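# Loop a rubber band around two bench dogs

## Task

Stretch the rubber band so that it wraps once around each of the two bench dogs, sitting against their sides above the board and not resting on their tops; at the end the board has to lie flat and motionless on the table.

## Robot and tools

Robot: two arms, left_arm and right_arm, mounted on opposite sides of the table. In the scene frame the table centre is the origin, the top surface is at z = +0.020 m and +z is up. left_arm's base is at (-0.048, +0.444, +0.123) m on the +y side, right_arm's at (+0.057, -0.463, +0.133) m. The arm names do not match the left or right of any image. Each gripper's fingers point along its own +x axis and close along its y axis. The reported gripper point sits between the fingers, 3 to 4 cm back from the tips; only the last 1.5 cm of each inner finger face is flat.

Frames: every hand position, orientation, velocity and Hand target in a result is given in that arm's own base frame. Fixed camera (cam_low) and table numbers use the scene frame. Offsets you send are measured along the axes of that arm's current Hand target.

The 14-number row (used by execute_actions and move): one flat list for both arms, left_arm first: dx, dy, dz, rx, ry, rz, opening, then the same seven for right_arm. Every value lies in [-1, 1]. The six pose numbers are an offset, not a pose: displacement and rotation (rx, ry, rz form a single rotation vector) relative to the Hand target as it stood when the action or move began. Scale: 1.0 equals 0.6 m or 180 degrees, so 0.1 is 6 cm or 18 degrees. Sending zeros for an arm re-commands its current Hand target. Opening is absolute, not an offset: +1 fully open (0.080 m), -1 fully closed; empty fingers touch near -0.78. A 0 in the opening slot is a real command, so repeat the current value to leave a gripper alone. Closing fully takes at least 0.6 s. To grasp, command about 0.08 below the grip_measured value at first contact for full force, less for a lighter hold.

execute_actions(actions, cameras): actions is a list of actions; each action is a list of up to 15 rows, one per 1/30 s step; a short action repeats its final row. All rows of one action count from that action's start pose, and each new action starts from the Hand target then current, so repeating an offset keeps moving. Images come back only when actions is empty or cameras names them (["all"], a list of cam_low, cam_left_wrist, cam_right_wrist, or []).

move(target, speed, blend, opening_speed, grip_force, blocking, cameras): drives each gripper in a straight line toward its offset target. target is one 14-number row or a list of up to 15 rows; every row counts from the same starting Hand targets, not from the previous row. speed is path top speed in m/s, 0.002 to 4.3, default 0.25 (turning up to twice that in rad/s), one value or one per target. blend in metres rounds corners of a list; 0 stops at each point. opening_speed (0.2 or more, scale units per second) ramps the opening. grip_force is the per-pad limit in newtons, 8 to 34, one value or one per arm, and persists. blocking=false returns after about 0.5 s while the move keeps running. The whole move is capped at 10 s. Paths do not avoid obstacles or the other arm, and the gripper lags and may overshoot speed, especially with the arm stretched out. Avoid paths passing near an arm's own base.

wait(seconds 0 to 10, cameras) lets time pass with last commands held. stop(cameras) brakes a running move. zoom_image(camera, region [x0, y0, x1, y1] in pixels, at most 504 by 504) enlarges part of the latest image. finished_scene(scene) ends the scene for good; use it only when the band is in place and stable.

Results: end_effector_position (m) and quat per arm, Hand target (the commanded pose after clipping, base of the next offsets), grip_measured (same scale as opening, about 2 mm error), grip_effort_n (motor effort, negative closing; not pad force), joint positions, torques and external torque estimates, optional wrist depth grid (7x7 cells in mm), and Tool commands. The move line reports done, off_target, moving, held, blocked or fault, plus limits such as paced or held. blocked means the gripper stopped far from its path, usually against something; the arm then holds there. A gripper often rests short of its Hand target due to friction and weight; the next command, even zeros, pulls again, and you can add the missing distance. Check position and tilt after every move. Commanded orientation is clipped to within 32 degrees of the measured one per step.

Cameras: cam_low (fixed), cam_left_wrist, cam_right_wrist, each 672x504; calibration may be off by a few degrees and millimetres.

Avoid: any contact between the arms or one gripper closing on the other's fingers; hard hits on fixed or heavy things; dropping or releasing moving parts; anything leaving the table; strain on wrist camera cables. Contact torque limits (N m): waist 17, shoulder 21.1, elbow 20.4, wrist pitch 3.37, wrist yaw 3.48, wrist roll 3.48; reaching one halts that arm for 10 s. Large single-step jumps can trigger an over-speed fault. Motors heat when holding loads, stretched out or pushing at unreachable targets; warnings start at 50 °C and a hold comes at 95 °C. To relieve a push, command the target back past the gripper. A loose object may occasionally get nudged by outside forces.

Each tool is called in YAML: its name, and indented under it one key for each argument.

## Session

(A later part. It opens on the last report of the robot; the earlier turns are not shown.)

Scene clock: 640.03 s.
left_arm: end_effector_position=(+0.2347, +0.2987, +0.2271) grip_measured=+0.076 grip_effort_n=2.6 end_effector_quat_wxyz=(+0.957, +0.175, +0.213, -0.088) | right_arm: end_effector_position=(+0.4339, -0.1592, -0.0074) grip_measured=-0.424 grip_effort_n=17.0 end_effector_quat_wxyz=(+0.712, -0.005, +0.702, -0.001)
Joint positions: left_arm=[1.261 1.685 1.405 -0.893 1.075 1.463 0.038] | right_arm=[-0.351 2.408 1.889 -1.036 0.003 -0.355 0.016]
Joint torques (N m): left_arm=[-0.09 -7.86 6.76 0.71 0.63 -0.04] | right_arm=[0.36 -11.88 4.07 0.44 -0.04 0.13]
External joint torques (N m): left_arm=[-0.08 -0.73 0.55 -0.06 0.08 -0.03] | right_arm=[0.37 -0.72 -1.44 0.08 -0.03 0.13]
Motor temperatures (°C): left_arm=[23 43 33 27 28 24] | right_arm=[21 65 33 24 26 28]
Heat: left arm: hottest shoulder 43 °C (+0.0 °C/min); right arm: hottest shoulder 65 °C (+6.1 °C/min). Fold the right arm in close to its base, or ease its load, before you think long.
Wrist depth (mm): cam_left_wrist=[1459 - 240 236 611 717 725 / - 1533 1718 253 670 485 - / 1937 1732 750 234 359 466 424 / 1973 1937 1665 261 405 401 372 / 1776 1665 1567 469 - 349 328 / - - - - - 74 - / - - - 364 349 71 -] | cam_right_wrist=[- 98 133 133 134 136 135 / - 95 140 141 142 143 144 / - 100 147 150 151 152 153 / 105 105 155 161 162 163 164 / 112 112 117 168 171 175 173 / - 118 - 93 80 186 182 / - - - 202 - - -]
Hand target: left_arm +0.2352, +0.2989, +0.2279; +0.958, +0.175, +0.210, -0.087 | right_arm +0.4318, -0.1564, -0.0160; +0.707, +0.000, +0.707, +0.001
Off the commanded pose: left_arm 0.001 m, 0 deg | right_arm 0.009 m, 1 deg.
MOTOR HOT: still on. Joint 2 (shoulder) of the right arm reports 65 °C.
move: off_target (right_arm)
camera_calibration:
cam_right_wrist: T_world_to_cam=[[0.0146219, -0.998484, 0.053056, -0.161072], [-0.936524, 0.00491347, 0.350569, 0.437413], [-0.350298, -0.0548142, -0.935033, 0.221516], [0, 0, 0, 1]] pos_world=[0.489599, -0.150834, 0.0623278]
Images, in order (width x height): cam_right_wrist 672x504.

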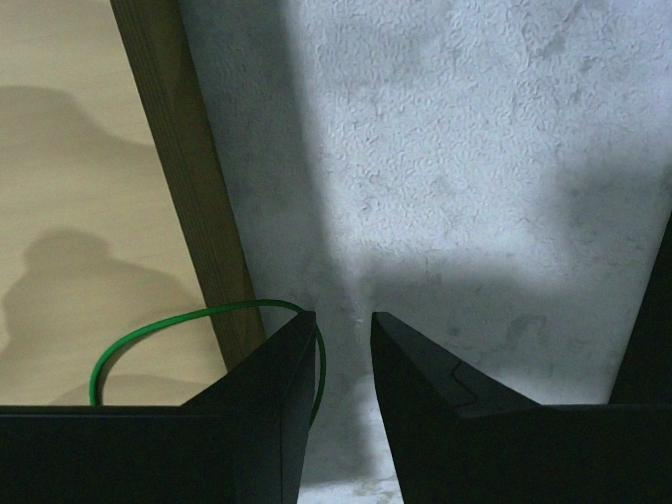

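move:
  target:
    - [0,0,0,0,0,0,0.0761,-0.004,0.005,-0.008,0,0,0,-0.42]
    - [0,0,0,0,0,0,0.0761,0.026,0.005,-0.008,0,0,0,-0.42]
  speed: 0.1
  cameras: ["cam_right_wrist"]

zoom_image:
  camera: "cam_right_wrist"
  region: [200, 260, 460, 460]

Scene clock: 643.53 s.
left_arm: end_effector_position=(+0.2347, +0.2987, +0.2271) grip_measured=+0.076 grip_effort_n=2.6 end_effector_quat_wxyz=(+0.957, +0.175, +0.213, -0.088) | right_arm: end_effector_position=(+0.4299, -0.1564, -0.0229) grip_measured=-0.424 grip_effort_n=17.0 end_effector_quat_wxyz=(+0.713, -0.005, +0.702, -0.001)
Joint positions: left_arm=[1.261 1.685 1.405 -0.893 1.075 1.463 0.038] | right_arm=[-0.348 2.408 1.825 -0.97 0.003 -0.354 0.016]
Joint torques (N m): left_arm=[-0.1 -7.77 6.76 0.73 0.6 -0.04] | right_arm=[0.26 -11.68 3.89 0.45 -0.02 0.17]
External joint torques (N m): left_arm=[-0.14 -0.64 0.52 -0.06 0.04 -0.03] | right_arm=[0.34 -0.55 -1.57 0.08 0 0.17]
Motor temperatures (°C): left_arm=[23 43 33 27 28 24] | right_arm=[21 64 33 24 26 28]
Heat: left arm: hottest shoulder 43 °C (+0.0 °C/min); right arm: hottest shoulder 64 °C (+5.0 °C/min). Fold the right arm in close to its base, or ease its load, before you think long.
Wrist depth (mm): cam_left_wrist=[- - - 249 1691 710 748 / - 1626 - 266 722 614 - / 1459 - 780 250 380 468 424 / 2029 1853 1402 277 402 401 373 / 1746 1652 1533 475 - 347 331 / - - - - - 74 - / - - - - - 71 -] | cam_right_wrist=[- 96 119 118 120 120 122 / - 86 125 127 128 128 129 / - 85 131 135 136 137 137 / - 90 140 144 145 146 149 / - 95 117 152 154 157 158 / - 101 - 90 80 166 168 / - - - 182 - - -]
Hand target: left_arm +0.2352, +0.2989, +0.2279; +0.958, +0.175, +0.210, -0.087 | right_arm +0.4270, -0.1534, -0.0317; +0.707, +0.000, +0.707, +0.001
Off the commanded pose: left_arm 0.001 m, 0 deg | right_arm 0.010 m, 1 deg.
MOTOR HOT: still on. Joint 2 (shoulder) of the right arm reports 64 °C.
move: off_target (right_arm)
camera_calibration:
cam_right_wrist: T_world_to_cam=[[0.0157472, -0.998442, 0.0535274, -0.157958], [-0.93702, 0.00394525, 0.349253, 0.439111], [-0.34892, -0.055656, -0.935498, 0.205062], [0, 0, 0, 1]] pos_world=[0.485493, -0.148031, 0.0469294]
Images, in order (width x height): cam_right_wrist 672x504.

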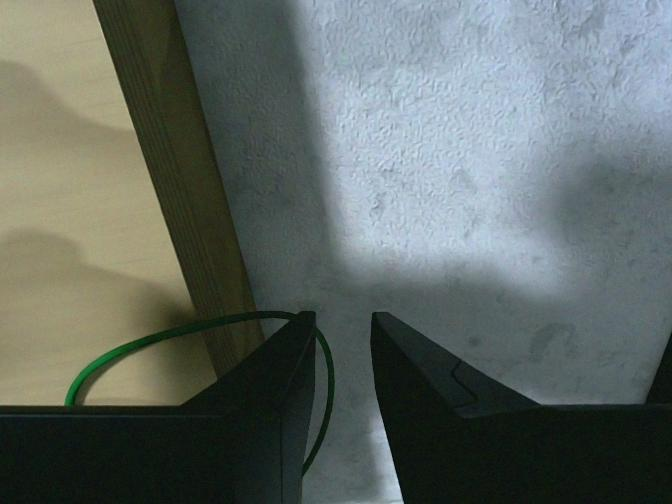

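Scaled by 1.938 from the camera's 672x504 image, which has a finer 960x720 frame.

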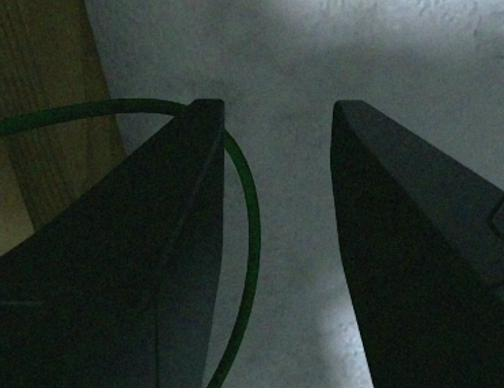

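move:
  target: [0,0,0,0,0,0,0.0761,0.004,0.002,-0.009,0,0,0,-0.42]
  speed: 0.1

move:
  target: [0,0,0,0,0,0,0.0761,0,0,0,0,0,0,-1]
  opening_speed: 0.8
  cameras: ["cam_right_wrist"]

zoom_image:
  camera: "cam_right_wrist"
  region: [200, 260, 460, 460]

Scene clock: 648.97 s.
left_arm: end_effector_position=(+0.2347, +0.2987, +0.2271) grip_measured=+0.076 grip_effort_n=2.6 end_effector_quat_wxyz=(+0.957, +0.175, +0.213, -0.088) | right_arm: end_effector_position=(+0.4227, -0.1538, -0.0329) grip_measured=-0.424 grip_effort_n=16.5 end_effector_quat_wxyz=(+0.707, -0.003, +0.708, +0.001)
Joint positions: left_arm=[1.261 1.685 1.405 -0.893 1.075 1.463 0.038] | right_arm=[-0.348 2.408 1.782 -0.945 0.003 -0.354 0.016]
Joint torques (N m): left_arm=[-0.04 -7.75 6.91 0.68 0.63 -0.06] | right_arm=[0.17 -13.65 3.8 0.41 -0.05 0.11]
External joint torques (N m): left_arm=[-0.06 -0.71 0.72 -0.1 0.09 -0.05] | right_arm=[0.18 -2.67 -1.54 0.07 -0.04 0.11]
Motor temperatures (°C): left_arm=[23 43 33 27 28 24] | right_arm=[21 63 32 24 26 28]
Heat: left arm: hottest shoulder 43 °C (+0.0 °C/min); right arm: hottest shoulder 63 °C (+4.0 °C/min). Fold the right arm in close to its base, or ease its load, before you think long.
Wrist depth (mm): cam_left_wrist=[- - 1544 258 - 742 1853 / - - 1544 275 - 525 556 / - - 2069 263 392 468 427 / 1869 1973 1718 285 340 396 368 / 1776 1678 1567 - - 355 329 / - - - - - 74 - / - - - 362 - 71 -] | cam_right_wrist=[- 81 110 110 111 111 112 / - 76 115 117 117 120 120 / - 76 122 125 125 126 127 / - 79 129 134 134 136 136 / - 83 101 142 143 146 147 / - 90 - 121 80 155 157 / - - - 170 - - -]
Hand target: left_arm +0.2352, +0.2989, +0.2279; +0.958, +0.175, +0.210, -0.087 | right_arm +0.4216, -0.1522, -0.0340; +0.707, +0.000, +0.707, +0.001
Off the commanded pose: left_arm 0.001 m, 0 deg | right_arm 0.002 m, 0 deg.
MOTOR HOT: still on. Joint 2 (shoulder) of the right arm reports 63 °C.
move: done

Scene clock: 650.20 s.
left_arm: end_effector_position=(+0.2347, +0.2987, +0.2271) grip_measured=+0.076 grip_effort_n=2.1 end_effector_quat_wxyz=(+0.957, +0.175, +0.213, -0.088) | right_arm: end_effector_position=(+0.4227, -0.1538, -0.0329) grip_measured=-0.756 grip_effort_n=-83.5 end_effector_quat_wxyz=(+0.707, -0.003, +0.708, +0.001)
Joint positions: left_arm=[1.261 1.685 1.405 -0.893 1.075 1.463 0.038] | right_arm=[-0.348 2.408 1.782 -0.945 0.003 -0.354 0.001]
Joint torques (N m): left_arm=[0.09 -7.67 6.86 0.75 0.63 -0.03] | right_arm=[0.25 -13.53 3.67 0.41 -0.05 0.12]
External joint torques (N m): left_arm=[0.13 -0.55 0.63 -0.03 0.08 -0.02] | right_arm=[0.32 -2.59 -1.65 0.06 -0.03 0.12]
Motor temperatures (°C): left_arm=[23 43 33 27 28 24] | right_arm=[21 63 32 24 26 28]
Heat: left arm: hottest shoulder 43 °C (+0.0 °C/min); right arm: hottest shoulder 63 °C (+3.0 °C/min). Fold the right arm in close to its base, or ease its load, before you think long.
Wrist depth (mm): cam_left_wrist=[- 1544 1555 259 681 664 710 / - 1578 1705 275 - 504 556 / - 1955 2069 263 397 467 423 / 2197 1886 1746 285 341 404 372 / 1837 1718 1533 456 243 356 327 / - - - 411 - 74 - / - - - 369 - 71 -] | cam_right_wrist=[- 81 110 110 111 111 111 / - 76 115 117 117 119 120 / - 76 122 125 125 126 127 / - 79 130 134 134 135 136 / - 84 108 140 145 145 147 / - 90 90 74 75 156 157 / - - - - - - -]
Hand target: left_arm +0.2352, +0.2989, +0.2279; +0.958, +0.175, +0.210, -0.087 | right_arm +0.4216, -0.1522, -0.0340; +0.707, +0.000, +0.707, +0.001
Off the commanded pose: left_arm 0.001 m, 0 deg | right_arm 0.002 m, 0 deg.
MOTOR HOT: still on. Joint 2 (shoulder) of the right arm reports 63 °C.
move: done
camera_calibration:
cam_right_wrist: T_world_to_cam=[[0.0165741, -0.998745, 0.047252, -0.155326], [-0.931061, 0.00181116, 0.364859, 0.433497], [-0.364487, -0.0500417, -0.929863, 0.201037], [0, 0, 0, 1]] pos_world=[0.479462, -0.145856, 0.0361104]
Images, in order (width x height): cam_right_wrist 672x504.

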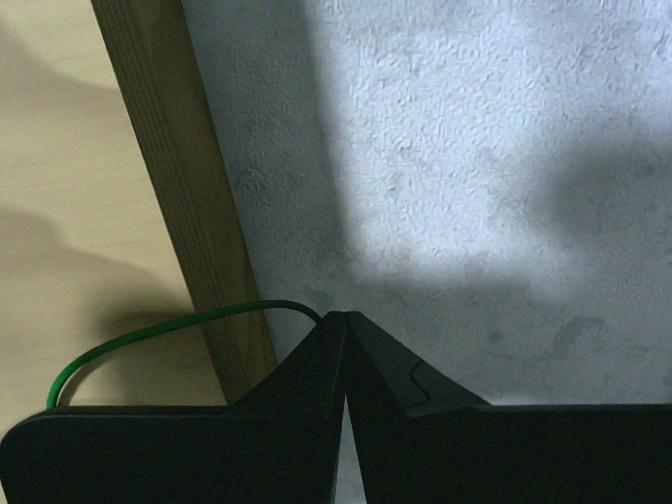

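Scaled by 1.938 from the camera's 672x504 image, which has a finer 960x720 frame.

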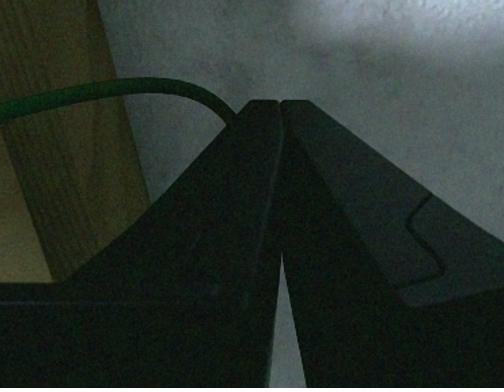

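move:
  target: [0,0,0,0,0,0,0.0761,-0.10,0,0,0,0,0,-1]
  speed: 0.12
  cameras: ["cam_right_wrist","cam_left_wrist"]

zoom_image:
  camera: "cam_left_wrist"
  region: [340, 120, 560, 300]

Scene clock: 653.27 s.
left_arm: end_effector_position=(+0.2347, +0.2987, +0.2271) grip_measured=+0.076 grip_effort_n=2.6 end_effector_quat_wxyz=(+0.957, +0.175, +0.213, -0.088) | right_arm: end_effector_position=(+0.4170, -0.1518, +0.0192) grip_measured=-0.756 grip_effort_n=-83.5 end_effector_quat_wxyz=(+0.699, +0.000, +0.715, +0.004)
Joint positions: left_arm=[1.261 1.685 1.405 -0.893 1.075 1.463 0.038] | right_arm=[-0.348 2.337 1.87 -1.128 0.003 -0.354 0.001]
Joint torques (N m): left_arm=[-0.01 -7.72 6.81 0.7 0.63 -0.03] | right_arm=[0.14 -14.07 6.78 -0.19 -0.02 0.11]
External joint torques (N m): left_arm=[-0.01 -0.52 0.51 -0.09 0.07 -0.01] | right_arm=[0.15 -3.16 1.19 -0.51 0 0.11]
Motor temperatures (°C): left_arm=[23 43 33 27 28 24] | right_arm=[21 64 32 24 26 28]
Heat: left arm: hottest shoulder 43 °C (+0.0 °C/min); right arm: hottest shoulder 64 °C (+4.0 °C/min). Fold the right arm in close to its base, or ease its load, before you think long.
Wrist depth (mm): cam_left_wrist=[- 1323 246 235 672 750 1555 / - - 1578 237 696 548 - / 1614 - 1821 236 342 469 423 / 1886 1991 1991 530 439 398 370 / 1652 1665 1533 448 - 344 331 / - - - 440 - 74 - / - - - 353 - 71 -] | cam_right_wrist=[110 110 152 156 155 156 156 / 117 117 136 164 166 167 167 / 125 126 130 178 178 178 178 / 135 135 138 191 192 192 190 / 146 146 146 200 206 208 194 / 156 156 - 74 75 223 213 / - - - - - - -]
Hand target: left_arm +0.2352, +0.2989, +0.2279; +0.958, +0.175, +0.210, -0.087 | right_arm +0.4217, -0.1522, +0.0260; +0.707, +0.000, +0.707, +0.001
Off the commanded pose: left_arm 0.001 m, 0 deg | right_arm 0.008 m, 1 deg.
MOTOR HOT: still on. Joint 2 (shoulder) of the right arm reports 64 °C.
move: done
camera_calibration:
cam_right_wrist: T_world_to_cam=[[0.0174833, -0.999081, 0.0391433, -0.155869], [-0.923058, -0.00108223, 0.38466, 0.405067], [-0.384264, -0.0428567, -0.922228, 0.256657], [0, 0, 0, 1]] pos_world=[0.47525, -0.144288, 0.0869843]
Images, in order (width x height): cam_left_wrist 672x504, cam_right_wrist 672x504.

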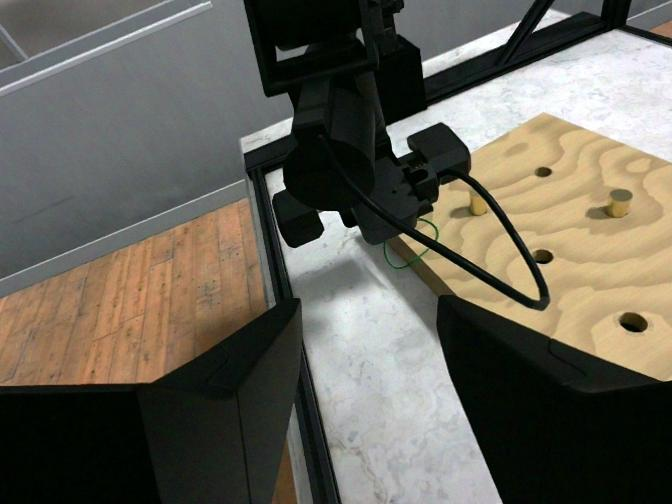

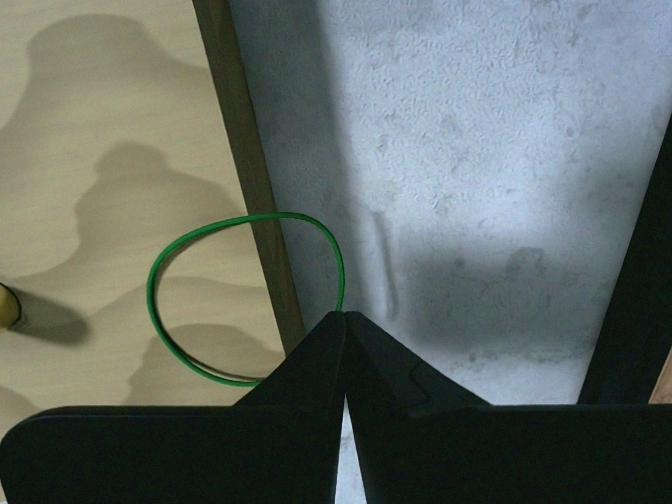

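Scaled by 2.291 from the camera's 672x504 image, which has a finer 960x720 frame.

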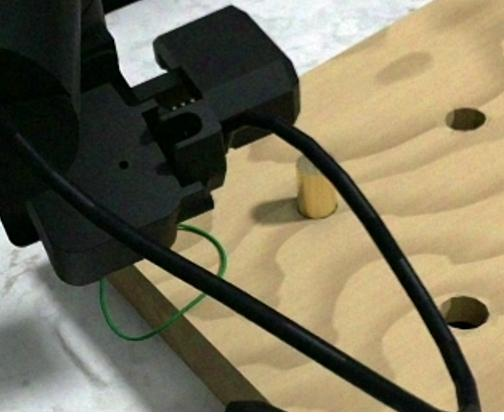

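move:
  target:
    - [0,0,0,0,0,0,0.0761,-0.003,0,-0.0187,0,0,0,-0.42]
    - [0,0,0,0,0,0,0.0761,0.09,0,-0.0187,0,0,0,-0.42]
  speed: 0.12
  cameras: ["cam_right_wrist","cam_left_wrist"]

zoom_image:
  camera: "cam_right_wrist"
  region: [200, 260, 460, 460]

zoom_image:
  camera: "cam_left_wrist"
  region: [360, 180, 480, 280]

Scene clock: 664.40 s.
left_arm: end_effector_position=(+0.2347, +0.2987, +0.2271) grip_measured=+0.076 grip_effort_n=2.6 end_effector_quat_wxyz=(+0.957, +0.175, +0.213, -0.088) | right_arm: end_effector_position=(+0.4131, -0.1525, -0.0210) grip_measured=-0.424 grip_effort_n=17.0 end_effector_quat_wxyz=(+0.711, -0.003, +0.703, -0.002)
Joint positions: left_arm=[1.261 1.685 1.405 -0.893 1.075 1.463 0.038] | right_arm=[-0.353 2.343 1.714 -0.93 0.003 -0.354 0.016]
Joint torques (N m): left_arm=[0 -7.81 6.72 0.72 0.64 -0.03] | right_arm=[-0.3 -11.39 4.09 0.4 -0.06 -0.1]
External joint torques (N m): left_arm=[0.01 -0.64 0.46 -0.07 0.08 -0.02] | right_arm=[-0.29 -0.66 -1.3 0.04 -0.04 -0.1]
Motor temperatures (°C): left_arm=[23 43 34 27 28 24] | right_arm=[21 67 33 24 26 28]
Heat: left arm: hottest shoulder 43 °C (+0.0 °C/min); right arm: hottest shoulder 67 °C (+5.1 °C/min). Fold the right arm in close to its base, or ease its load, before you think long.
Wrist depth (mm): cam_left_wrist=[- - - 260 636 717 852 / - 1567 - 276 710 616 526 / - 1955 1902 260 389 470 425 / 2152 1791 1761 352 413 402 371 / 1776 1665 - - - 350 329 / - - - 376 370 74 - / - - - 349 346 71 -] | cam_right_wrist=[- 80 121 122 123 124 124 / - 82 128 131 130 131 132 / - 87 124 138 139 140 140 / - 92 125 147 149 149 152 / - 100 110 154 157 161 162 / - 105 - 93 80 171 170 / - - - 186 - - -]
Hand target: left_arm +0.2352, +0.2989, +0.2279; +0.958, +0.175, +0.210, -0.087 | right_arm +0.4104, -0.1522, -0.0280; +0.707, +0.000, +0.707, +0.001
Off the commanded pose: left_arm 0.001 m, 0 deg | right_arm 0.007 m, 1 deg.
MOTOR HOT: still on. Joint 2 (shoulder) of the right arm reports 67 °C.
move: done
camera_calibration:
cam_right_wrist: T_world_to_cam=[[0.011425, -0.998597, 0.0517027, -0.152114], [-0.935306, 0.0076151, 0.353759, 0.42257], [-0.353657, -0.0523995, -0.933907, 0.203711], [0, 0, 0, 1]] pos_world=[0.469014, -0.144444, 0.048624]
Images, in order (width x height): cam_left_wrist 672x504, cam_right_wrist 672x504.

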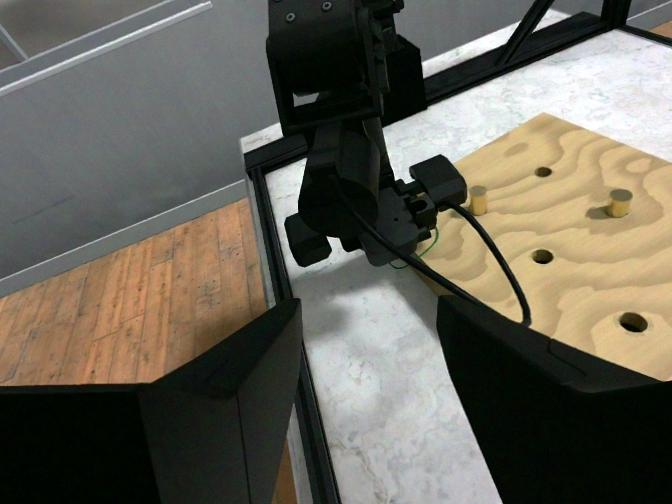

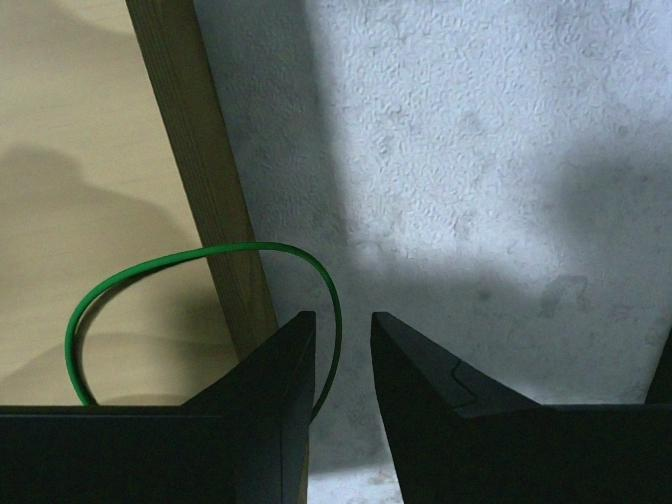

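Scaled by 1.938 from the camera's 672x504 image, which has a finer 960x720 frame.

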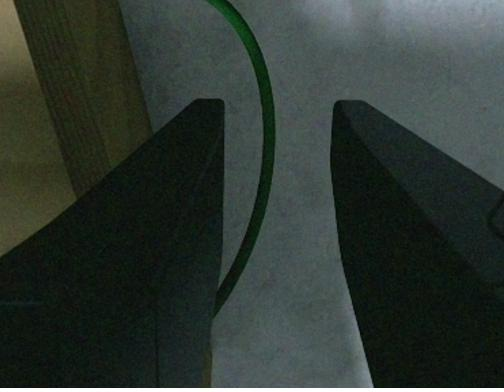

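Scaled by 4.200 from the camera's 672x504 image, which has a finer 960x720 frame.

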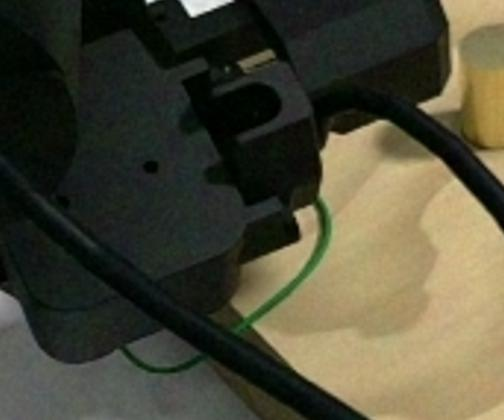

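move:
  target: [0,0,0,0,0,0,0.0761,0.017,0.001,0,0,0,0,-0.42]
  speed: 0.1
  cameras: ["cam_right_wrist"]

move:
  target: [0,0,0,0,0,0,0.0761,0,0,0,0,0,0,-1]
  opening_speed: 0.8
  cameras: ["cam_right_wrist"]

zoom_image:
  camera: "cam_right_wrist"
  region: [200, 260, 460, 460]

Scene clock: 668.27 s.
left_arm: end_effector_position=(+0.2347, +0.2987, +0.2271) grip_measured=+0.076 grip_effort_n=2.6 end_effector_quat_wxyz=(+0.957, +0.175, +0.213, -0.088) | right_arm: end_effector_position=(+0.4141, -0.1528, -0.0292) grip_measured=-0.424 grip_effort_n=17.0 end_effector_quat_wxyz=(+0.713, -0.004, +0.702, -0.003)
Joint positions: left_arm=[1.261 1.685 1.405 -0.893 1.075 1.463 0.038] | right_arm=[-0.353 2.355 1.701 -0.899 0.003 -0.354 0.016]
Joint torques (N m): left_arm=[-0.01 -7.82 6.78 0.72 0.66 -0.03] | right_arm=[-0.03 -11.01 3.74 0.45 -0.05 -0.04]
External joint torques (N m): left_arm=[-0.02 -0.68 0.52 -0.06 0.11 -0.02] | right_arm=[-0.02 -0.36 -1.56 0.07 -0.03 -0.04]
Motor temperatures (°C): left_arm=[23 43 34 27 28 24] | right_arm=[21 68 33 24 26 28]
Heat: left arm: hottest shoulder 43 °C (+0.0 °C/min); right arm: hottest shoulder 68 °C (+6.1 °C/min). Fold the right arm in close to its base, or ease its load, before you think long.
Wrist depth (mm): cam_left_wrist=[- 1299 - 264 1590 685 750 / 1602 - - 281 730 542 552 / 1853 1937 1886 266 397 467 425 / 2449 1973 1652 387 407 400 371 / 1761 1665 1590 471 - 352 330 / - - - 399 374 74 - / - - - 359 - 71 -] | cam_right_wrist=[- 82 114 115 117 116 117 / - 75 120 123 123 124 124 / - 79 127 130 131 132 132 / - 84 129 138 140 140 143 / - 89 100 145 147 151 151 / - 94 - 101 80 160 162 / - - - 173 - - -]
Hand target: left_arm +0.2352, +0.2989, +0.2279; +0.958, +0.175, +0.210, -0.087 | right_arm +0.4105, -0.1516, -0.0382; +0.707, +0.000, +0.707, +0.001
Off the commanded pose: left_arm 0.001 m, 0 deg | right_arm 0.010 m, 1 deg.
MOTOR HOT: still on. Joint 2 (shoulder) of the right arm reports 68 °C.
move: off_target (right_arm)
camera_calibration:
cam_right_wrist: T_world_to_cam=[[0.0111437, -0.998497, 0.053659, -0.151838], [-0.937119, 0.00829174, 0.348911, 0.427146], [-0.348832, -0.0541731, -0.935618, 0.194116], [0, 0, 0, 1]] pos_world=[0.469693, -0.144636, 0.0407298]
Images, in order (width x height): cam_right_wrist 672x504.

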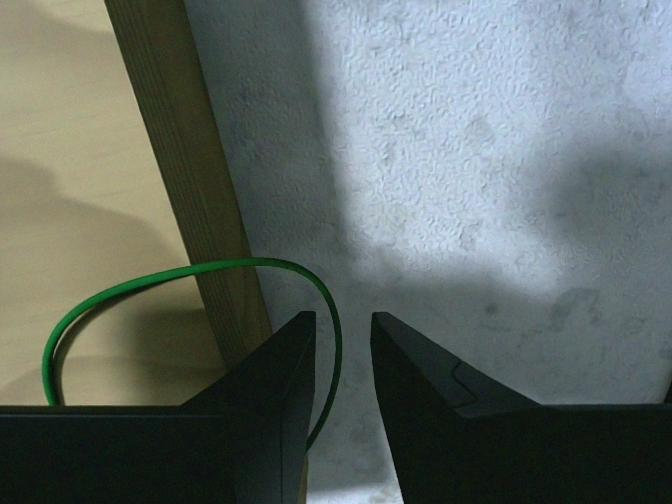

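Scene clock: 669.50 s.
left_arm: end_effector_position=(+0.2347, +0.2987, +0.2271) grip_measured=+0.076 grip_effort_n=2.6 end_effector_quat_wxyz=(+0.957, +0.175, +0.213, -0.088) | right_arm: end_effector_position=(+0.4141, -0.1528, -0.0292) grip_measured=-0.756 grip_effort_n=-83.5 end_effector_quat_wxyz=(+0.713, -0.004, +0.702, -0.003)
Joint positions: left_arm=[1.261 1.685 1.405 -0.893 1.075 1.463 0.038] | right_arm=[-0.353 2.355 1.701 -0.899 0.003 -0.354 0.001]
Joint torques (N m): left_arm=[-0.02 -7.78 6.79 0.7 0.63 -0.03] | right_arm=[-0.12 -11.04 3.69 0.47 -0.05 -0.05]
External joint torques (N m): left_arm=[-0.01 -0.73 0.62 -0.07 0.08 -0.01] | right_arm=[-0.05 -0.47 -1.6 0.09 -0.03 -0.06]
Motor temperatures (°C): left_arm=[23 43 34 27 28 24] | right_arm=[21 68 32 24 26 28]
Heat: left arm: hottest shoulder 43 °C (+0.0 °C/min); right arm: hottest shoulder 68 °C (+6.1 °C/min). Fold the right arm in close to its base, or ease its load, before you think long.
Wrist depth (mm): cam_left_wrist=[1469 - - 265 1691 703 735 / - - - 283 735 539 - / - 1886 1853 267 390 472 427 / 1920 1902 1776 331 405 397 374 / 1791 1555 1567 - 233 352 330 / - - - - - 74 - / - - - 346 341 71 -] | cam_right_wrist=[- 82 115 115 117 116 117 / - 76 120 123 123 123 124 / - 79 127 130 131 133 132 / - 84 130 138 140 140 143 / - 89 104 144 149 151 152 / - 95 - 74 75 160 162 / - - - - - - -]
Hand target: left_arm +0.2352, +0.2989, +0.2279; +0.958, +0.175, +0.210, -0.087 | right_arm +0.4105, -0.1516, -0.0382; +0.707, +0.000, +0.707, +0.001
Off the commanded pose: left_arm 0.001 m, 0 deg | right_arm 0.010 m, 1 deg.
MOTOR HOT: still on. Joint 2 (shoulder) of the right arm reports 68 °C.
move: off_target (right_arm)
camera_calibration:
cam_right_wrist: T_world_to_cam=[[0.0111437, -0.998497, 0.053659, -0.151838], [-0.937119, 0.00829174, 0.348911, 0.427146], [-0.348832, -0.0541731, -0.935618, 0.194116], [0, 0, 0, 1]] pos_world=[0.469693, -0.144636, 0.0407298]
Images, in order (width x height): cam_right_wrist 672x504.

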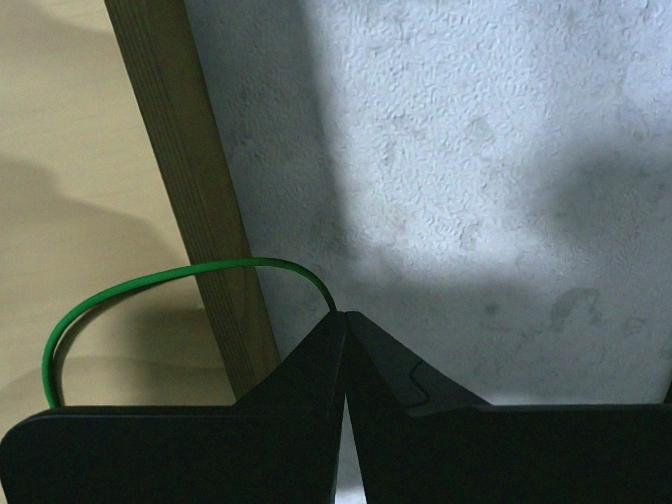

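Scaled by 1.938 from the camera's 672x504 image, which has a finer 960x720 frame.

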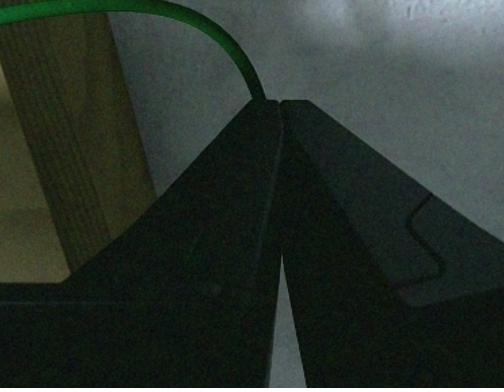

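move:
  target:
    - [0,0,0,0,0,0,0.0761,0,0,0,0,0,0,-0.42]
    - [0,0,0,0,0,0,0.0761,0.022,0.001,0.0,0,0,0,-0.42]
  speed: 0.1
  cameras: ["cam_right_wrist"]

zoom_image:
  camera: "cam_right_wrist"
  region: [200, 260, 460, 460]

Scene clock: 674.13 s.
left_arm: end_effector_position=(+0.2347, +0.2987, +0.2271) grip_measured=+0.076 grip_effort_n=2.6 end_effector_quat_wxyz=(+0.957, +0.175, +0.213, -0.088) | right_arm: end_effector_position=(+0.4139, -0.1528, -0.0425) grip_measured=-0.424 grip_effort_n=17.0 end_effector_quat_wxyz=(+0.712, -0.004, +0.702, -0.003)
Joint positions: left_arm=[1.261 1.685 1.405 -0.893 1.075 1.463 0.038] | right_arm=[-0.353 2.378 1.685 -0.861 0.003 -0.354 0.016]
Joint torques (N m): left_arm=[-0.06 -7.78 6.72 0.72 0.62 -0.03] | right_arm=[-0.02 -11.21 3.69 0.46 -0.05 0.01]
External joint torques (N m): left_arm=[-0.11 -0.76 0.52 -0.07 0.07 -0.01] | right_arm=[-0.03 -0.43 -1.54 0.1 -0.03 0.01]
Motor temperatures (°C): left_arm=[23 43 34 27 28 24] | right_arm=[21 69 32 24 26 28]
Heat: left arm: hottest shoulder 43 °C (+0.0 °C/min); right arm: hottest shoulder 69 °C (+8.1 °C/min). Fold the right arm in close to its base, or ease its load, before you think long.
Wrist depth (mm): cam_left_wrist=[1384 - - 273 685 - 1691 / 2089 - - 286 699 544 533 / - - 2049 280 435 467 425 / 2110 2010 1614 291 355 398 371 / 1837 1652 1544 - - 352 328 / - - - - - 74 - / - - - 345 - 71 -] | cam_right_wrist=[- 81 103 103 104 104 105 / - 77 109 111 107 111 112 / - 79 114 116 117 117 119 / - 71 120 124 125 127 127 / - 75 101 131 133 134 137 / - 79 - 101 80 143 145 / - - - 154 - - -]
Hand target: left_arm +0.2352, +0.2989, +0.2279; +0.958, +0.175, +0.210, -0.087 | right_arm +0.4105, -0.1510, -0.0514; +0.707, +0.000, +0.707, +0.001
Off the commanded pose: left_arm 0.001 m, 0 deg | right_arm 0.010 m, 1 deg.
MOTOR HOT: still on. Joint 2 (shoulder) of the right arm reports 69 °C.
move: off_target (right_arm)
camera_calibration:
cam_right_wrist: T_world_to_cam=[[0.011197, -0.998514, 0.0533345, -0.151138], [-0.936819, 0.00817474, 0.34972, 0.431552], [-0.349636, -0.0538805, -0.935335, 0.181957], [0, 0, 0, 1]] pos_world=[0.469597, -0.144637, 0.0273288]
Images, in order (width x height): cam_right_wrist 672x504.

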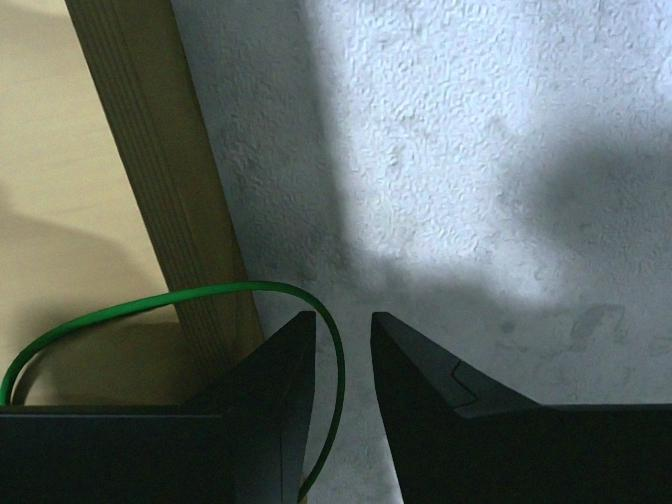

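Scaled by 1.938 from the camera's 672x504 image, which has a finer 960x720 frame.

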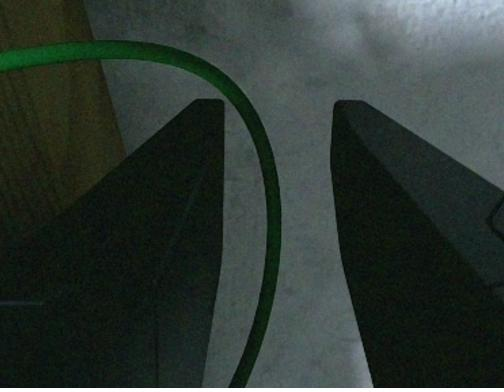

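move:
  target:
    - [0,0,0,0,0,0,0.0761,0.006,0.001,-0.006,0,0,0,-0.42]
    - [0,0,0,0,0,0,0.0761,0.006,0.001,-0.006,0,0,0,-1]
  speed: 0.1
  cameras: ["cam_right_wrist"]

zoom_image:
  camera: "cam_right_wrist"
  region: [200, 260, 460, 460]

Scene clock: 677.77 s.
left_arm: end_effector_position=(+0.2347, +0.2987, +0.2271) grip_measured=+0.076 grip_effort_n=2.6 end_effector_quat_wxyz=(+0.957, +0.175, +0.213, -0.088) | right_arm: end_effector_position=(+0.4102, -0.1514, -0.0484) grip_measured=-0.755 grip_effort_n=-83.5 end_effector_quat_wxyz=(+0.711, -0.003, +0.703, -0.002)
Joint positions: left_arm=[1.261 1.685 1.405 -0.893 1.075 1.463 0.038] | right_arm=[-0.353 2.378 1.659 -0.839 0.003 -0.354 0.001]
Joint torques (N m): left_arm=[0 -7.68 6.8 0.7 0.65 -0.01] | right_arm=[-0.36 -11.7 3.64 0.45 -0.04 -0.03]
External joint torques (N m): left_arm=[0.04 -0.58 0.59 -0.07 0.1 0] | right_arm=[-0.33 -1.09 -1.45 0.1 -0.02 -0.03]
Motor temperatures (°C): left_arm=[23 43 34 27 28 24] | right_arm=[21 69 32 24 26 28]
Heat: left arm: hottest shoulder 43 °C (+0.0 °C/min); right arm: hottest shoulder 69 °C (+8.0 °C/min). Fold the right arm in close to its base, or ease its load, before you think long.
Wrist depth (mm): cam_left_wrist=[1291 1567 - 281 648 701 681 / - - - 290 685 552 571 / 1937 1837 1869 288 415 467 422 / 1837 1869 1705 307 370 405 370 / 1821 1639 1500 456 - 353 330 / - - - 411 - 74 - / - - - 365 - 71 -] | cam_right_wrist=[- 80 97 98 99 99 100 / - 75 103 - 105 105 105 / - 74 108 112 111 112 113 / - 70 95 117 120 121 120 / - 69 104 123 127 129 130 / - 72 - 74 75 136 138 / - - - - - - -]
Hand target: left_arm +0.2352, +0.2989, +0.2279; +0.958, +0.175, +0.210, -0.087 | right_arm +0.4068, -0.1503, -0.0550; +0.707, +0.000, +0.707, +0.001
Off the commanded pose: left_arm 0.001 m, 0 deg | right_arm 0.007 m, 1 deg.
MOTOR HOT: still on. Joint 2 (shoulder) of the right arm reports 69 °C.
move: done
camera_calibration:
cam_right_wrist: T_world_to_cam=[[0.0114075, -0.998602, 0.0516064, -0.149552], [-0.935227, 0.00760902, 0.353967, 0.429631], [-0.353865, -0.0523016, -0.933833, 0.177206], [0, 0, 0, 1]] pos_world=[0.466215, -0.143344, 0.0211238]
Images, in order (width x height): cam_right_wrist 672x504.

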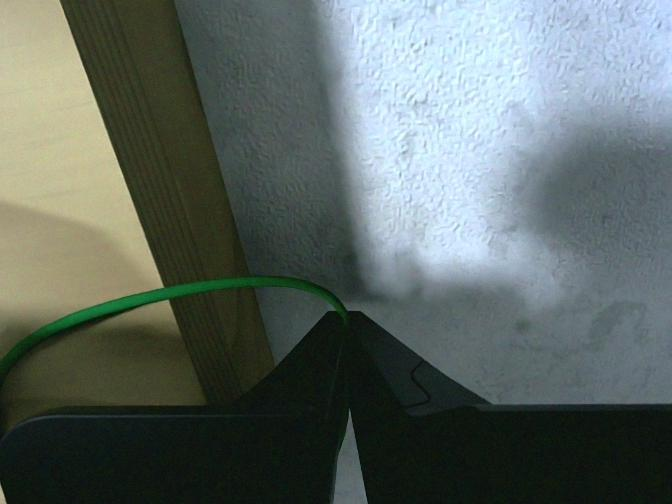

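Scaled by 1.938 from the camera's 672x504 image, which has a finer 960x720 frame.

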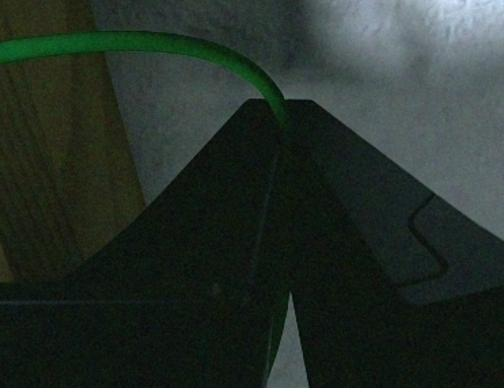

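move:
  target: [0,0,0,0,0,0,0.0761,-0.28,0,0,0,0,0,-1]
  speed: 0.15
  cameras: ["all"]

zoom_image:
  camera: "cam_left_wrist"
  region: [340, 120, 560, 300]

Scene clock: 681.37 s.
left_arm: end_effector_position=(+0.2347, +0.2987, +0.2271) grip_measured=+0.076 grip_effort_n=2.6 end_effector_quat_wxyz=(+0.957, +0.175, +0.213, -0.088) | right_arm: end_effector_position=(+0.4039, -0.1491, +0.1071) grip_measured=-0.755 grip_effort_n=-83.5 end_effector_quat_wxyz=(+0.700, +0.001, +0.714, +0.002)
Joint positions: left_arm=[1.261 1.685 1.405 -0.893 1.075 1.463 0.038] | right_arm=[-0.353 2.238 2.054 -1.408 0.003 -0.354 0.001]
Joint torques (N m): left_arm=[-0.08 -7.76 6.68 0.67 0.6 -0.02] | right_arm=[-0.18 -13.25 7.14 -0.16 -0.05 -0.05]
External joint torques (N m): left_arm=[-0.09 -0.6 0.4 -0.13 0.05 -0.01] | right_arm=[-0.19 -2.84 1.48 -0.46 -0.03 -0.05]
Motor temperatures (°C): left_arm=[23 43 34 27 28 24] | right_arm=[21 70 32 24 26 28]
Heat: left arm: hottest shoulder 43 °C (+0.0 °C/min); right arm: hottest shoulder 70 °C (+8.1 °C/min). Fold the right arm in close to its base, or ease its load, before you think long.
Wrist depth (mm): cam_left_wrist=[- 1555 189 253 289 732 1718 / - - 300 248 150 509 - / - - 1837 - 489 450 429 / 1920 1920 1746 - 444 402 369 / 1746 1626 1555 - 387 355 329 / - - - 369 - 74 - / - - - 357 - 71 -] | cam_right_wrist=[188 189 192 235 235 237 227 / 201 202 204 251 251 252 998 / 212 215 214 268 269 266 1084 / 231 232 232 280 290 287 1191 / 250 250 247 98 313 314 1300 / 331 321 - 74 75 337 1388 / - - - - - - -]
Hand target: left_arm +0.2352, +0.2989, +0.2279; +0.958, +0.175, +0.210, -0.087 | right_arm +0.4069, -0.1505, +0.1131; +0.707, +0.000, +0.707, +0.001
Off the commanded pose: left_arm 0.001 m, 0 deg | right_arm 0.007 m, 1 deg.
MOTOR HOT: still on. Joint 2 (shoulder) of the right arm reports 70 °C.
move: done
camera_calibration:
cam_right_wrist: T_world_to_cam=[[0.0128797, -0.999122, 0.0398766, -0.154695], [-0.923744, 0.00337801, 0.382997, 0.360269], [-0.382795, -0.0417686, -0.922889, 0.332434], [0, 0, 0, 1]] pos_world=[0.462043, -0.141891, 0.174987]

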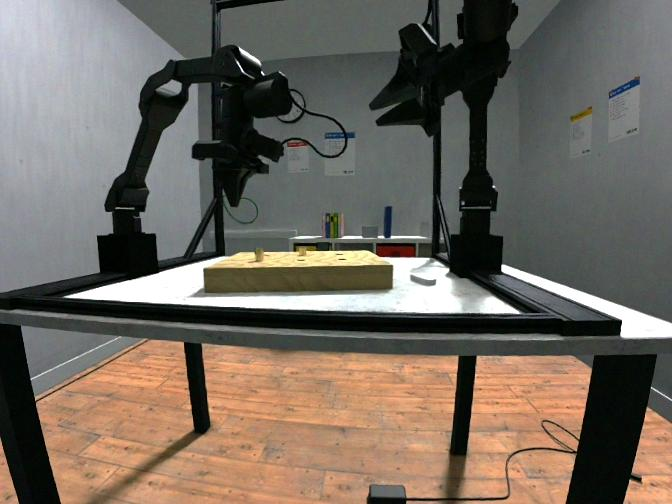

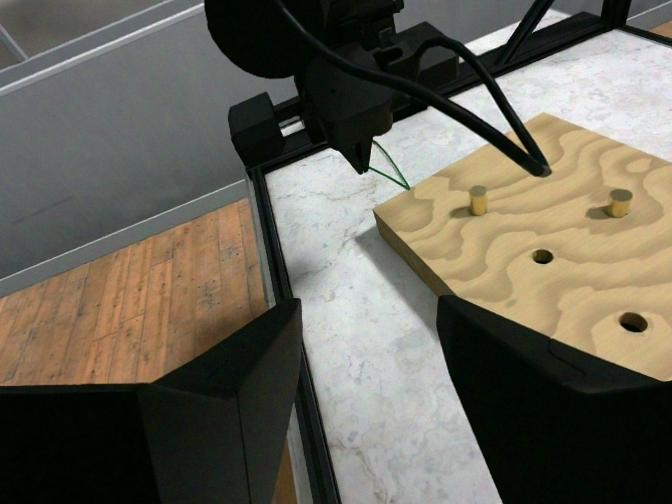

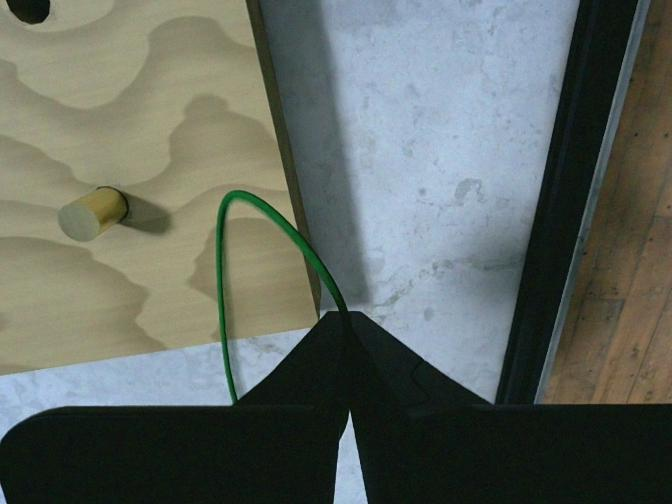

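Scaled by 2.291 from the camera's 672x504 image, which has a finer 960x720 frame.

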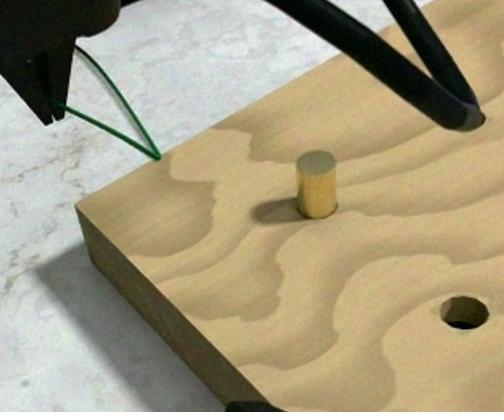

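move:
  target: [0,0,0,0,0,0,0.0761,-0.01,0.364,0.092,0.1917,0,0,-1]
  speed: 0.2
  cameras: ["all"]

zoom_image:
  camera: "cam_left_wrist"
  region: [440, 60, 672, 260]

zoom_image:
  camera: "cam_low"
  region: [200, 180, 340, 300]

Scene clock: 689.80 s.
left_arm: end_effector_position=(+0.2347, +0.2987, +0.2271) grip_measured=+0.076 grip_effort_n=2.6 end_effector_quat_wxyz=(+0.957, +0.175, +0.213, -0.088) | right_arm: end_effector_position=(+0.4567, +0.0685, +0.1224) grip_measured=-0.755 grip_effort_n=-83.5 end_effector_quat_wxyz=(+0.684, +0.213, +0.669, -0.201)
Joint positions: left_arm=[1.261 1.685 1.405 -0.893 1.075 1.463 0.038] | right_arm=[0.147 2.372 2.345 -1.517 -0.006 0.74 0.001]
Joint torques (N m): left_arm=[0.06 -7.68 6.75 0.73 0.62 -0.02] | right_arm=[-0.06 -11.54 7.11 0.38 0.05 0.18]
External joint torques (N m): left_arm=[0.06 -0.54 0.5 -0.06 0.07 0] | right_arm=[-0.14 -0.52 1.52 0 0.02 0.18]
Motor temperatures (°C): left_arm=[23 43 34 27 28 24] | right_arm=[21 73 32 24 26 28]
Heat: left arm: hottest shoulder 43 °C (+0.0 °C/min); right arm: hottest shoulder 73 °C (+11.0 °C/min). Fold the right arm in close to its base, or ease its load, before you think long.
Wrist depth (mm): cam_left_wrist=[- - 1639 701 1705 690 274 / - - - 748 696 507 - / 2010 1746 1761 - 485 469 428 / 1821 1920 1678 - 441 398 370 / 1761 1665 1602 414 - 355 329 / - - - - - 74 - / - - - 356 345 71 -] | cam_right_wrist=[199 201 204 206 208 210 218 / 210 213 215 219 221 223 227 / 223 225 227 230 233 235 240 / 290 241 241 248 250 256 258 / 309 315 258 257 268 273 334 / 326 332 - 74 75 353 359 / - - - - - - -]
Hand target: left_arm +0.2352, +0.2989, +0.2279; +0.958, +0.175, +0.210, -0.087 | right_arm +0.4618, +0.0680, +0.1192; +0.675, +0.210, +0.675, -0.209
Off the commanded pose: left_arm 0.001 m, 0 deg | right_arm 0.006 m, 2 deg.
MOTOR HOT: still on. Joint 2 (shoulder) of the right arm reports 73 °C.
joint sent to its limit (right arm) — joint 3 (elbow), upper limit, where the elbow is as straight as it goes. The joint targets still meet the commanded pose.
move: done
camera_calibration:
cam_right_wrist: T_world_to_cam=[[-0.550269, -0.834685, 0.022464, 0.309519], [-0.777876, 0.522226, 0.349555, 0.304486], [-0.303499, 0.174875, -0.936647, 0.326508], [0, 0, 0, 1]] pos_world=[0.506266, 0.0422427, 0.192435]

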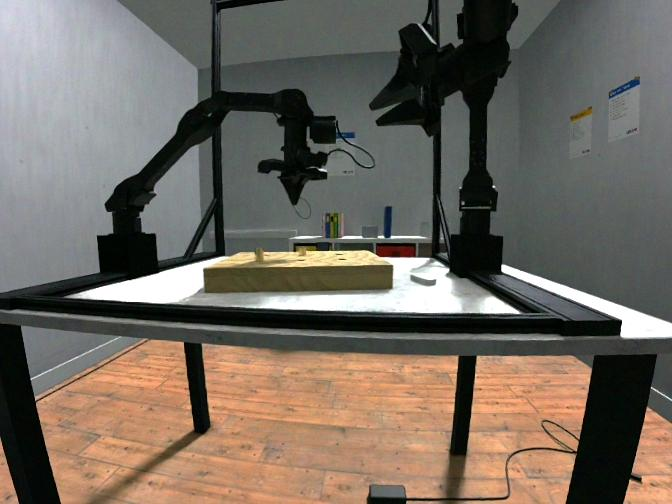

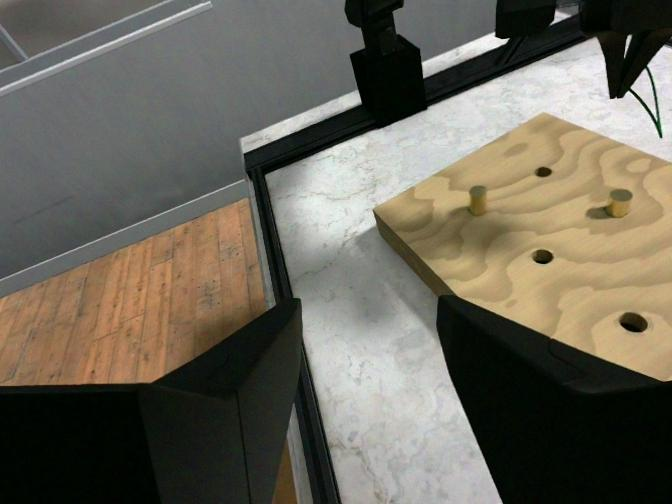

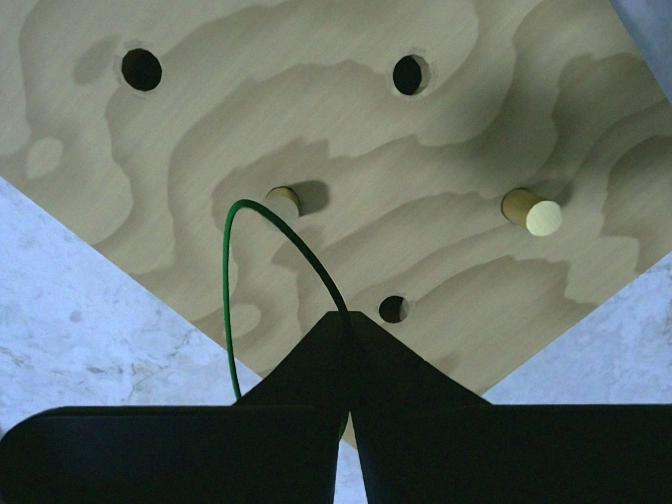

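Scaled by 2.172 from the camera's 672x504 image, which has a finer 960x720 frame.

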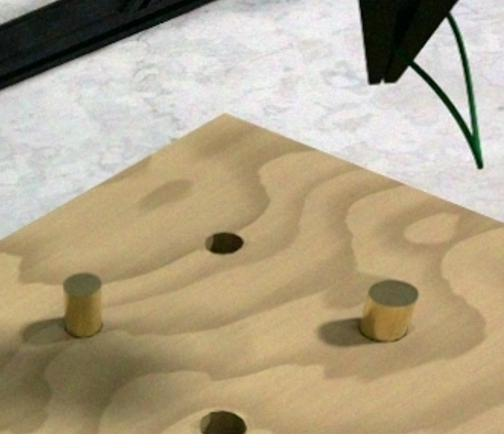

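Scaled by 3.600 from the camera's 672x504 image, which has a finer 960x720 frame.

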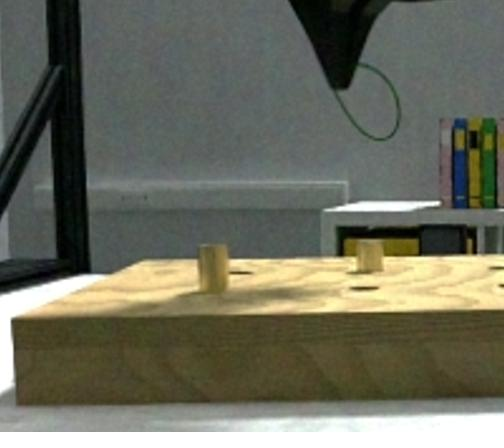

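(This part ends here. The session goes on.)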